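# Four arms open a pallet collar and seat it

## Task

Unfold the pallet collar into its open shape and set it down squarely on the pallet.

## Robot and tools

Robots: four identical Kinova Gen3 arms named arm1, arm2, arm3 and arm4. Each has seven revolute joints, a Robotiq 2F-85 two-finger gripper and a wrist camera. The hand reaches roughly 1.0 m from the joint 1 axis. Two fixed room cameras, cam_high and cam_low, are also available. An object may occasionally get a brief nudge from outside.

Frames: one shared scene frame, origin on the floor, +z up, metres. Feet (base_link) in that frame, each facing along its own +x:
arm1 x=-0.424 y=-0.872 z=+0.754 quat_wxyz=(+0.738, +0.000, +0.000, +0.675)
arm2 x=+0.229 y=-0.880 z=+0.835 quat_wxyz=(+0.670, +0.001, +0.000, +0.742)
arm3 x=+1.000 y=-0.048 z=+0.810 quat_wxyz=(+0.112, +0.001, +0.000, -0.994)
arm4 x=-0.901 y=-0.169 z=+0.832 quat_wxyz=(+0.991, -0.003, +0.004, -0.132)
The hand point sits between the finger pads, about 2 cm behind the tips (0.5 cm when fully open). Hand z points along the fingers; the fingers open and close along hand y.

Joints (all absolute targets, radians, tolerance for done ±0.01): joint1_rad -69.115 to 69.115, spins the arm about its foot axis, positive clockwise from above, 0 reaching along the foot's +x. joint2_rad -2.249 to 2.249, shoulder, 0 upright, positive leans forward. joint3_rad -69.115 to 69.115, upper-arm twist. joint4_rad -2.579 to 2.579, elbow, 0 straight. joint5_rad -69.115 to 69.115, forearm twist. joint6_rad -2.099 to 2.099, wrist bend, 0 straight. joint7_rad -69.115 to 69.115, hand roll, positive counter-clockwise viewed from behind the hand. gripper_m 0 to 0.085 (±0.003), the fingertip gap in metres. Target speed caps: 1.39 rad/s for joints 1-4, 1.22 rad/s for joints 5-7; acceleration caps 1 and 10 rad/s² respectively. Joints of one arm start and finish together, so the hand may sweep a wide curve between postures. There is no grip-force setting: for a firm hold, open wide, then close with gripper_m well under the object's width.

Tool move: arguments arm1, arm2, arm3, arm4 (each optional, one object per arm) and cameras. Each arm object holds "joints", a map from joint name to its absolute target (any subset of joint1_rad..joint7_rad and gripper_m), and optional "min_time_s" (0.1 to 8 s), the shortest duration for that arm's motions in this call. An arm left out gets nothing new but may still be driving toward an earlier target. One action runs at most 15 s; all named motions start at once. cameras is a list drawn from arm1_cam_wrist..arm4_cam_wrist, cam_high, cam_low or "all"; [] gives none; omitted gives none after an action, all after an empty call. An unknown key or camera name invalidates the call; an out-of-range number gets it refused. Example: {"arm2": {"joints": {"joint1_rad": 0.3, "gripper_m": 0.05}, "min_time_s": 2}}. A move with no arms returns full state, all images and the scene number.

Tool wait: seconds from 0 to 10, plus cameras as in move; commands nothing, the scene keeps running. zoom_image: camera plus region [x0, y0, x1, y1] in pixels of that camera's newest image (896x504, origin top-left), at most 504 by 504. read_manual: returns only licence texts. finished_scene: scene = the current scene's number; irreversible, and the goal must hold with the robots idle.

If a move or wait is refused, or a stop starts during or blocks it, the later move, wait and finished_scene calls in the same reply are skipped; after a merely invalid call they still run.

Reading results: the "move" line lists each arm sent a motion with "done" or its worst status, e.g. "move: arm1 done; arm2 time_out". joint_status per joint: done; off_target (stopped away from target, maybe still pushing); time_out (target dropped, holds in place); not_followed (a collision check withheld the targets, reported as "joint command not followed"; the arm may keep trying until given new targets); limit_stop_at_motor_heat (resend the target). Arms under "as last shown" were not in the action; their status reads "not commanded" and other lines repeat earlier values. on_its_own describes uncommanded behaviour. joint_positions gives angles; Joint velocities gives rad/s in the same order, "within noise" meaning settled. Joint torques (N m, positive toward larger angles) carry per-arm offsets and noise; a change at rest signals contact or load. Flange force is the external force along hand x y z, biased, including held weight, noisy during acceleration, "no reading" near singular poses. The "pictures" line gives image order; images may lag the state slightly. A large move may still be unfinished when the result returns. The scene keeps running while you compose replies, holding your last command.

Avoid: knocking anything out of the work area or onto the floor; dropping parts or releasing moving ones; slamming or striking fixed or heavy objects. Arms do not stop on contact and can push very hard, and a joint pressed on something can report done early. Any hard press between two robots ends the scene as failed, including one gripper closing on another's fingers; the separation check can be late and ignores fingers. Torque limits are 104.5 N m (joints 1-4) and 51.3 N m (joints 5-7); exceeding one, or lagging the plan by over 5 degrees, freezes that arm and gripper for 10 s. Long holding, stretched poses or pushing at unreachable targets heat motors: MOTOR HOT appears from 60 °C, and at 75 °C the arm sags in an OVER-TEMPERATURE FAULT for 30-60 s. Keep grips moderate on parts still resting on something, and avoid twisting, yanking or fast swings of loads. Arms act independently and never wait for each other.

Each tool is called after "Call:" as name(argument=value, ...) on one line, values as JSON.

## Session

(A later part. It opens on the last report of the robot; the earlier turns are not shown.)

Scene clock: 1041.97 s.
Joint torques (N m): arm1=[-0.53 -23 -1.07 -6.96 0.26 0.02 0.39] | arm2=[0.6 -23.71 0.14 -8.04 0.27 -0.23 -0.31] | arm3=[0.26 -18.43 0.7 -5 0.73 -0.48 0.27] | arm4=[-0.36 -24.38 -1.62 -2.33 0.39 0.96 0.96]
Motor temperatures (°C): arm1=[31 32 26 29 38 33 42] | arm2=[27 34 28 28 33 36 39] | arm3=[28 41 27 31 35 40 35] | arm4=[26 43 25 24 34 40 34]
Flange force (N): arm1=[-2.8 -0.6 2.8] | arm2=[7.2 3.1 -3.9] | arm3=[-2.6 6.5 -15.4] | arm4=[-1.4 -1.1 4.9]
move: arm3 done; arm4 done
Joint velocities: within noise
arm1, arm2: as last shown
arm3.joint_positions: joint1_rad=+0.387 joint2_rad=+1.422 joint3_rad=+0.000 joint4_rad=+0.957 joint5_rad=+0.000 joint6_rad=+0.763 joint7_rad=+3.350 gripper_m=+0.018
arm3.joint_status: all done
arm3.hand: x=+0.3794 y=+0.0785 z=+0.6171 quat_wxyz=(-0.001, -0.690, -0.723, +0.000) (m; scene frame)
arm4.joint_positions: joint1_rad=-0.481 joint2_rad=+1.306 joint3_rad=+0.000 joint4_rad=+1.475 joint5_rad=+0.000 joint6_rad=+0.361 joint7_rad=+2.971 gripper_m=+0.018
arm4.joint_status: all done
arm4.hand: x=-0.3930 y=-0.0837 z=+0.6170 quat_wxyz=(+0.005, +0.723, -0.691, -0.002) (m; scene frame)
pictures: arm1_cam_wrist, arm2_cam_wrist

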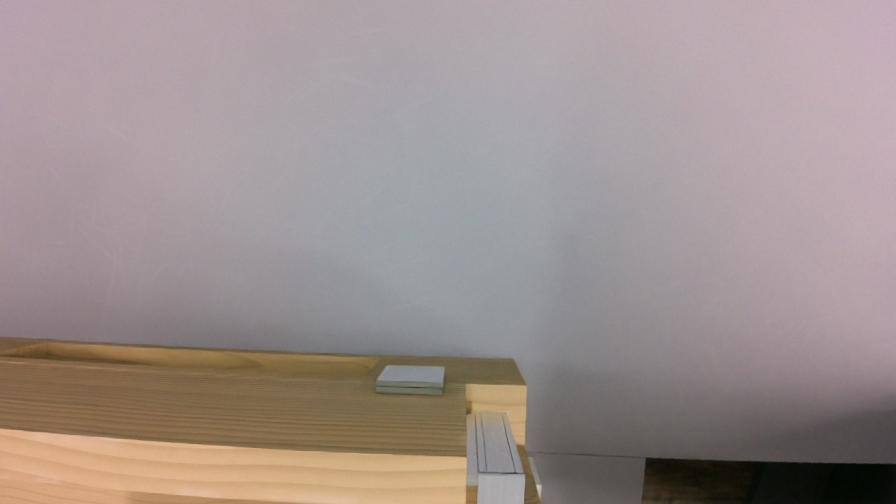

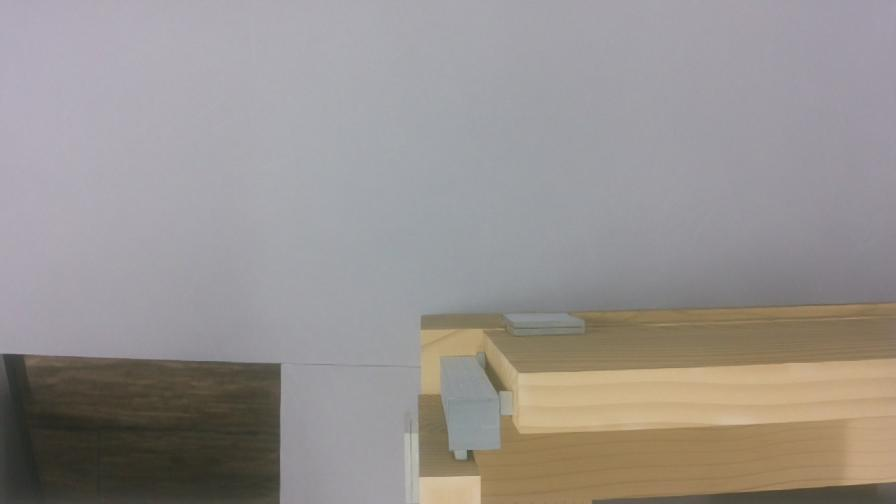

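Call:
move(arm3={"joints": {"gripper_m": 0.045}, "min_time_s": 1}, arm4={"joints": {"gripper_m": 0.045}, "min_time_s": 1}, cameras=["arm1_cam_wrist", "arm2_cam_wrist", "arm3_cam_wrist", "arm4_cam_wrist", "cam_low", "cam_high"])

Call:
zoom_image(camera="arm2_cam_wrist", region=[390, 280, 630, 504])

Call:
zoom_image(camera="arm1_cam_wrist", region=[350, 330, 590, 504])

Call:
zoom_image(camera="cam_low", region=[220, 230, 440, 410])

Call:
zoom_image(camera="cam_low", region=[560, 200, 720, 350])

Call:
zoom_image(camera="cam_high", region=[320, 130, 570, 390])

Scene clock: 1061.13 s.
Joint torques (N m): arm1=[-0.6 -23.01 -1.04 -6.91 0.29 0.02 0.37] | arm2=[0.61 -23.74 0.17 -8.03 0.21 -0.22 -0.38] | arm3=[-0.71 -25.75 0.43 -6.86 0.49 0.06 -0.03] | arm4=[0.29 -22.48 -0.55 -2.96 -0.15 0.3 -0.03]
Motor temperatures (°C): arm1=[31 32 26 29 38 33 42] | arm2=[27 34 28 28 33 36 39] | arm3=[28 40 27 31 35 40 35] | arm4=[26 43 25 24 34 40 34]
Flange force (N): arm1=[-3.0 -0.8 2.8] | arm2=[7.1 2.9 -3.9] | arm3=[-0.2 5.3 -2.6] | arm4=[-0.5 0.8 -0.8]
move: arm3 done; arm4 done
Joint velocities: within noise
arm1, arm2: as last shown
arm3.joint_positions: joint1_rad=+0.387 joint2_rad=+1.422 joint3_rad=+0.000 joint4_rad=+0.957 joint5_rad=+0.000 joint6_rad=+0.763 joint7_rad=+3.350 gripper_m=+0.045
arm3.joint_status: all done
arm3.hand: x=+0.3794 y=+0.0785 z=+0.6171 quat_wxyz=(-0.001, -0.690, -0.723, +0.000) (m; scene frame)
arm4.joint_positions: joint1_rad=-0.481 joint2_rad=+1.306 joint3_rad=+0.000 joint4_rad=+1.475 joint5_rad=+0.000 joint6_rad=+0.361 joint7_rad=+2.971 gripper_m=+0.045
arm4.joint_status: all done
arm4.hand: x=-0.3931 y=-0.0837 z=+0.6170 quat_wxyz=(+0.005, +0.723, -0.691, -0.002) (m; scene frame)
pictures: arm1_cam_wrist, arm2_cam_wrist, arm3_cam_wrist, arm4_cam_wrist, cam_high, cam_low

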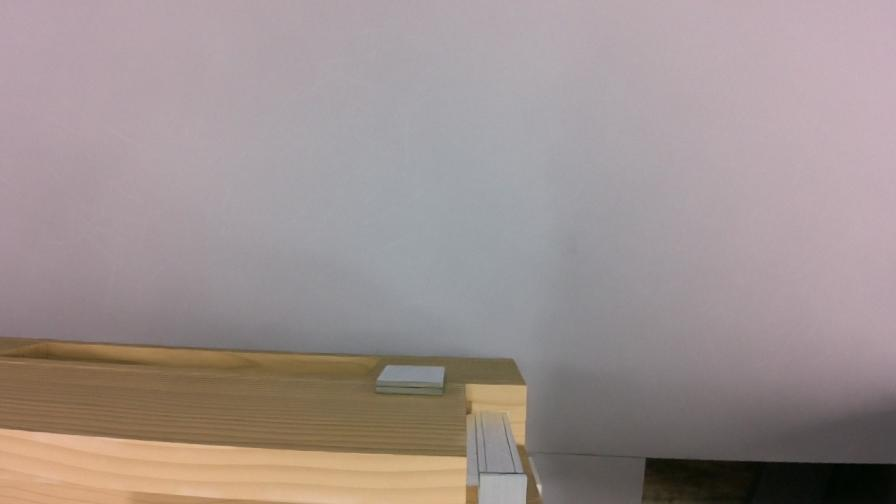

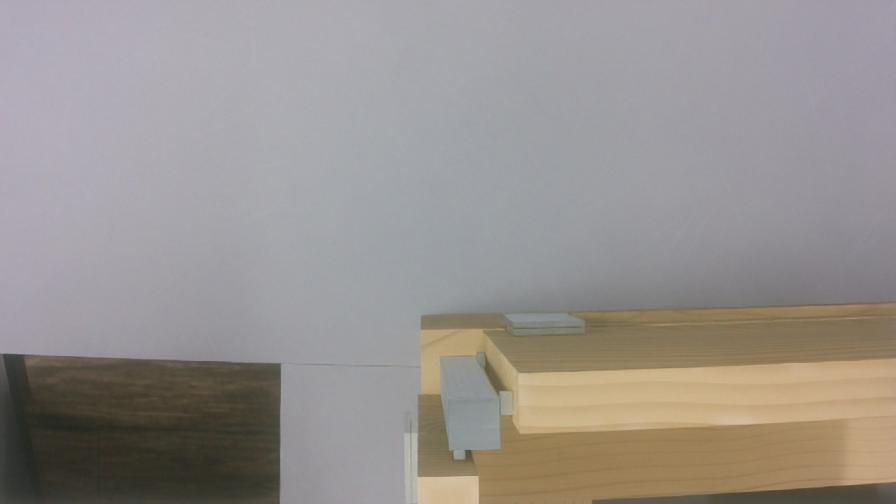

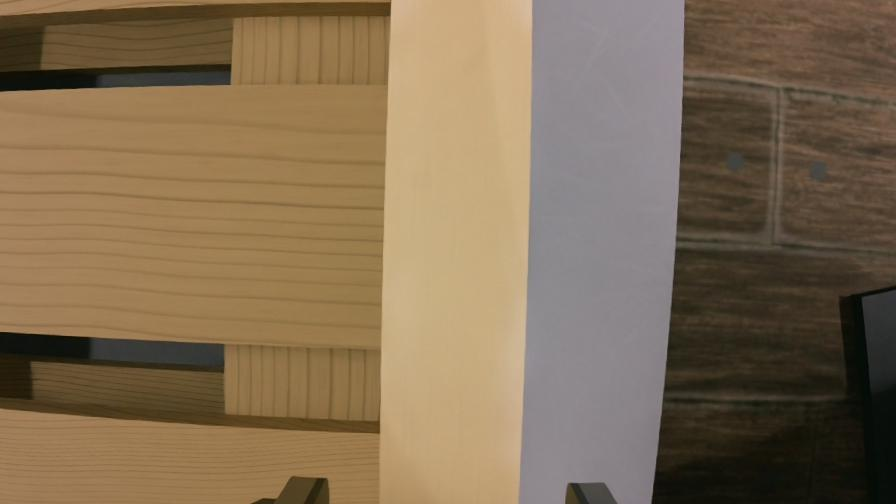

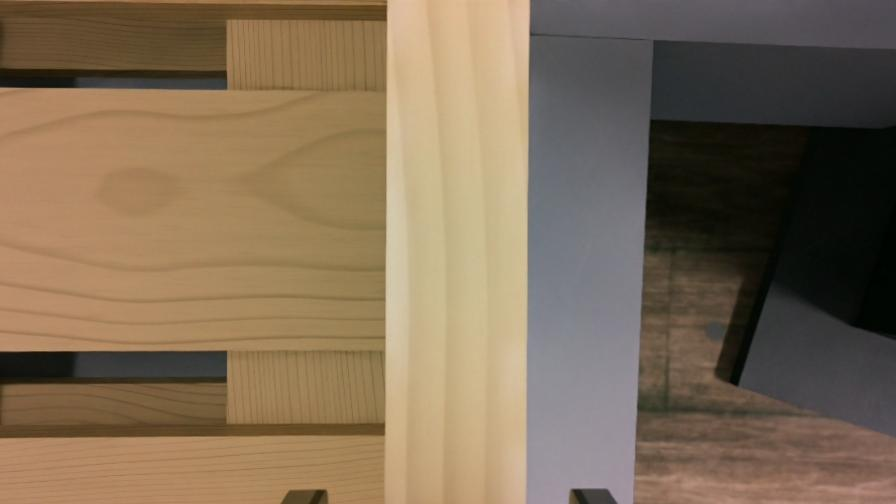

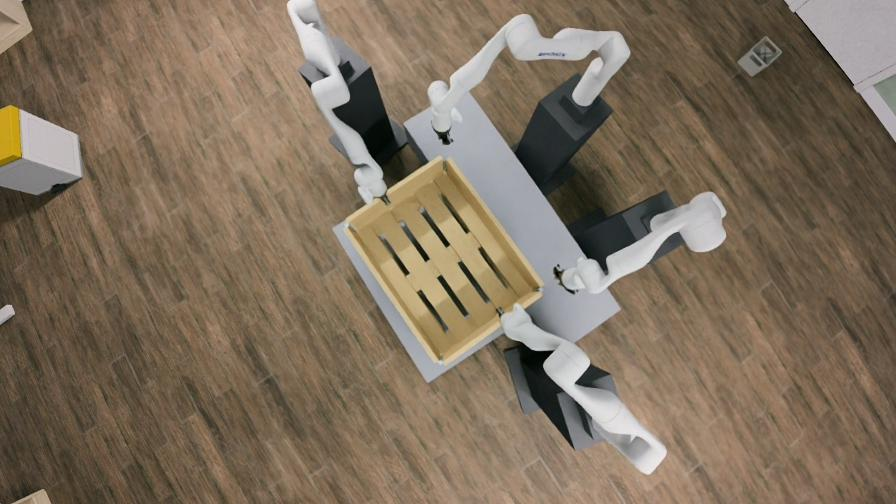

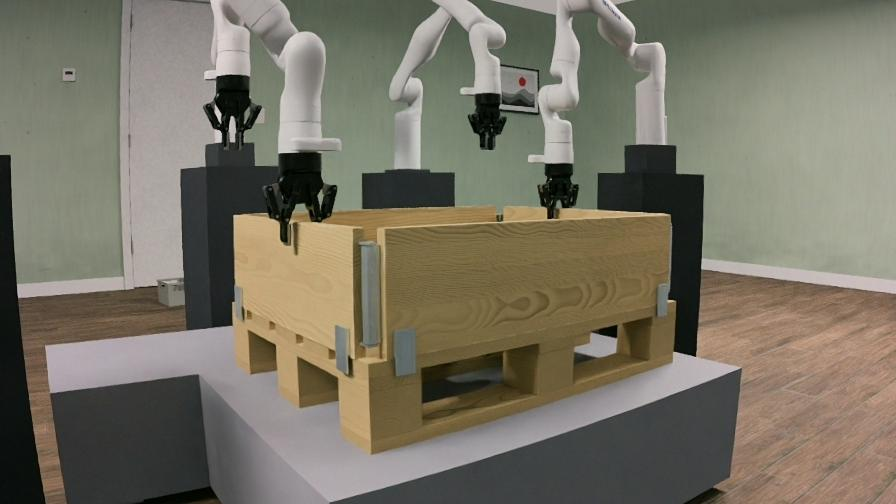

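Scaled by 2.100 from the camera's 896x504 image, which has a finer 1280x720 frame.

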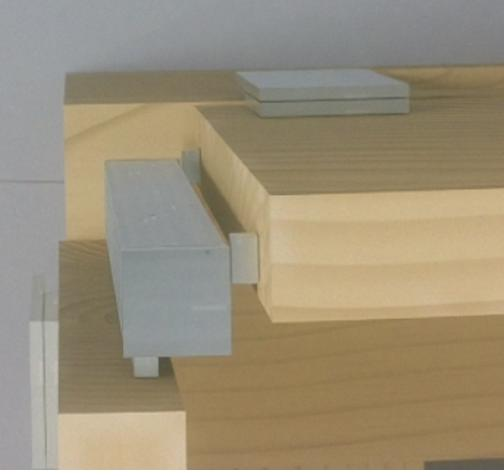

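Scaled by 2.100 from the camera's 896x504 image, which has a finer 1280x720 frame.

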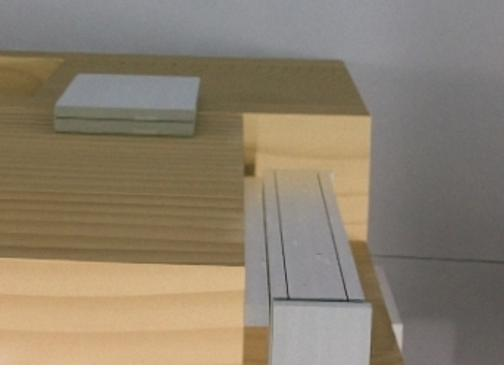

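Scaled by 2.291 from the camera's 896x504 image, which has a finer 1280x720 frame.

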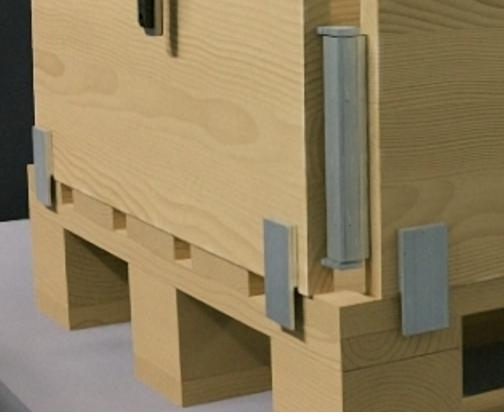

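Scaled by 3.150 from the camera's 896x504 image, which has a finer 1280x720 frame.

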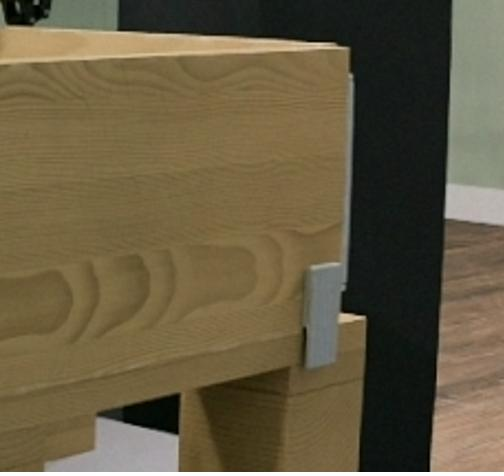

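Scaled by 1.938 from the camera's 896x504 image, which has a finer 1280x720 frame.

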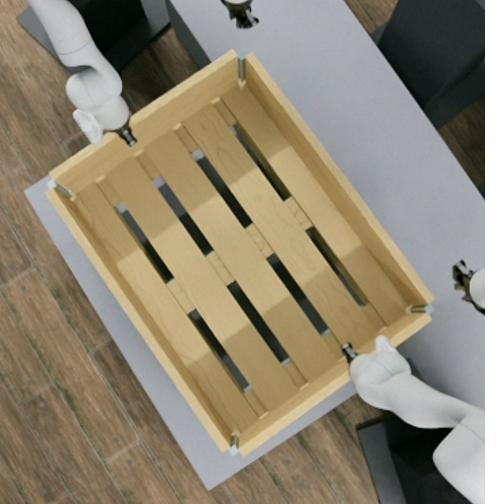

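Call:
move(arm3={"joints": {"joint2_rad": 1.1395, "joint4_rad": 1.0771, "joint6_rad": 0.9250}, "min_time_s": 1.8}, arm4={"joints": {"joint2_rad": 0.9773, "joint4_rad": 1.6000, "joint6_rad": 0.5643}, "min_time_s": 1.8}, cameras=["cam_high", "cam_low", "arm1_cam_wrist", "arm2_cam_wrist"])

Scene clock: 1075.63 s.
Joint torques (N m): arm1=[-0.52 -22.98 -1.02 -6.97 0.27 -0.01 0.39] | arm2=[0.51 -23.7 0.11 -7.99 0.2 -0.15 -0.31] | arm3=[-0.68 -25.18 0.43 -7.87 0.53 0.07 -0.05] | arm4=[0.28 -21.46 -0.63 -4.63 -0.16 0.33 -0.04]
Motor temperatures (°C): arm1=[31 32 26 29 38 33 42] | arm2=[27 34 28 28 33 36 39] | arm3=[28 41 27 31 35 40 35] | arm4=[26 43 25 24 34 40 34]
Flange force (N): arm1=[-2.7 -0.6 2.7] | arm2=[7.2 2.9 -3.8] | arm3=[-0.2 5.1 -1.2] | arm4=[-0.5 0.9 -0.5]
move: arm3 done; arm4 done
Joint velocities: within noise
arm1, arm2: as last shown
arm3.joint_positions: joint1_rad=+0.387 joint2_rad=+1.140 joint3_rad=+0.000 joint4_rad=+1.077 joint5_rad=+0.000 joint6_rad=+0.925 joint7_rad=+3.350 gripper_m=+0.045
arm3.joint_status: all done
arm3.hand: x=+0.3792 y=+0.0786 z=+0.7687 quat_wxyz=(-0.001, -0.690, -0.723, +0.000) (m; scene frame)
arm4.joint_positions: joint1_rad=-0.481 joint2_rad=+0.977 joint3_rad=+0.000 joint4_rad=+1.600 joint5_rad=+0.000 joint6_rad=+0.564 joint7_rad=+2.971 gripper_m=+0.045
arm4.joint_status: all done
arm4.hand: x=-0.3916 y=-0.0830 z=+0.7706 quat_wxyz=(+0.005, +0.723, -0.691, -0.002) (m; scene frame)
pictures: arm1_cam_wrist, arm2_cam_wrist, cam_high, cam_low

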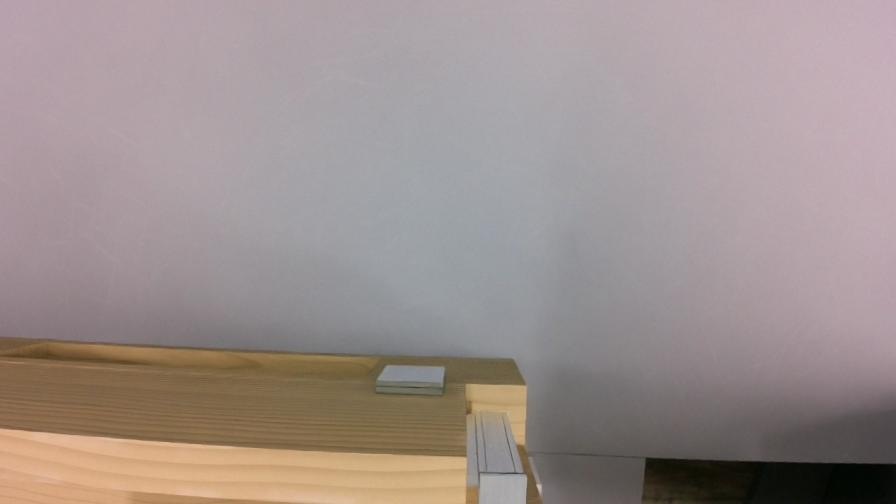

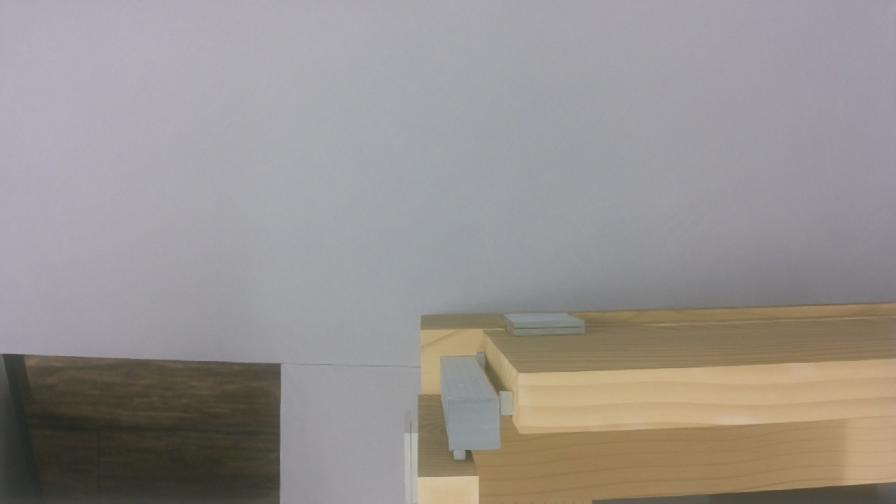

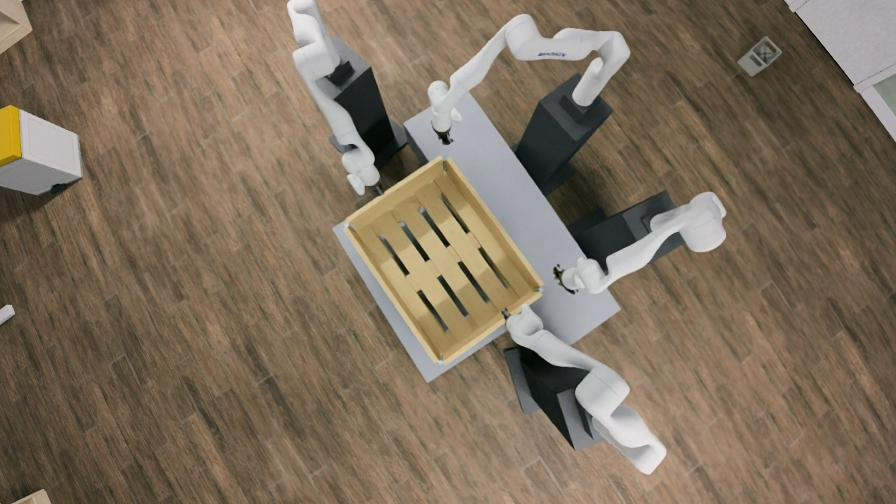

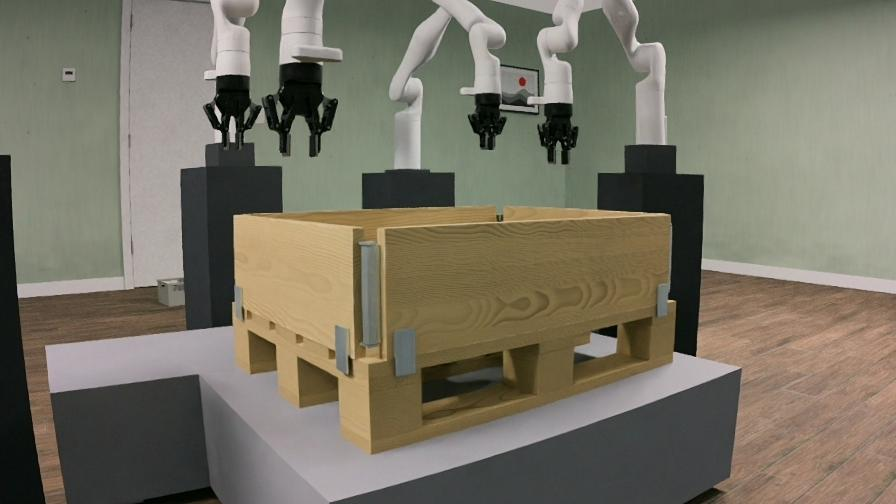

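Call:
finished_scene(scene=2)

The scene is finished: the task was done.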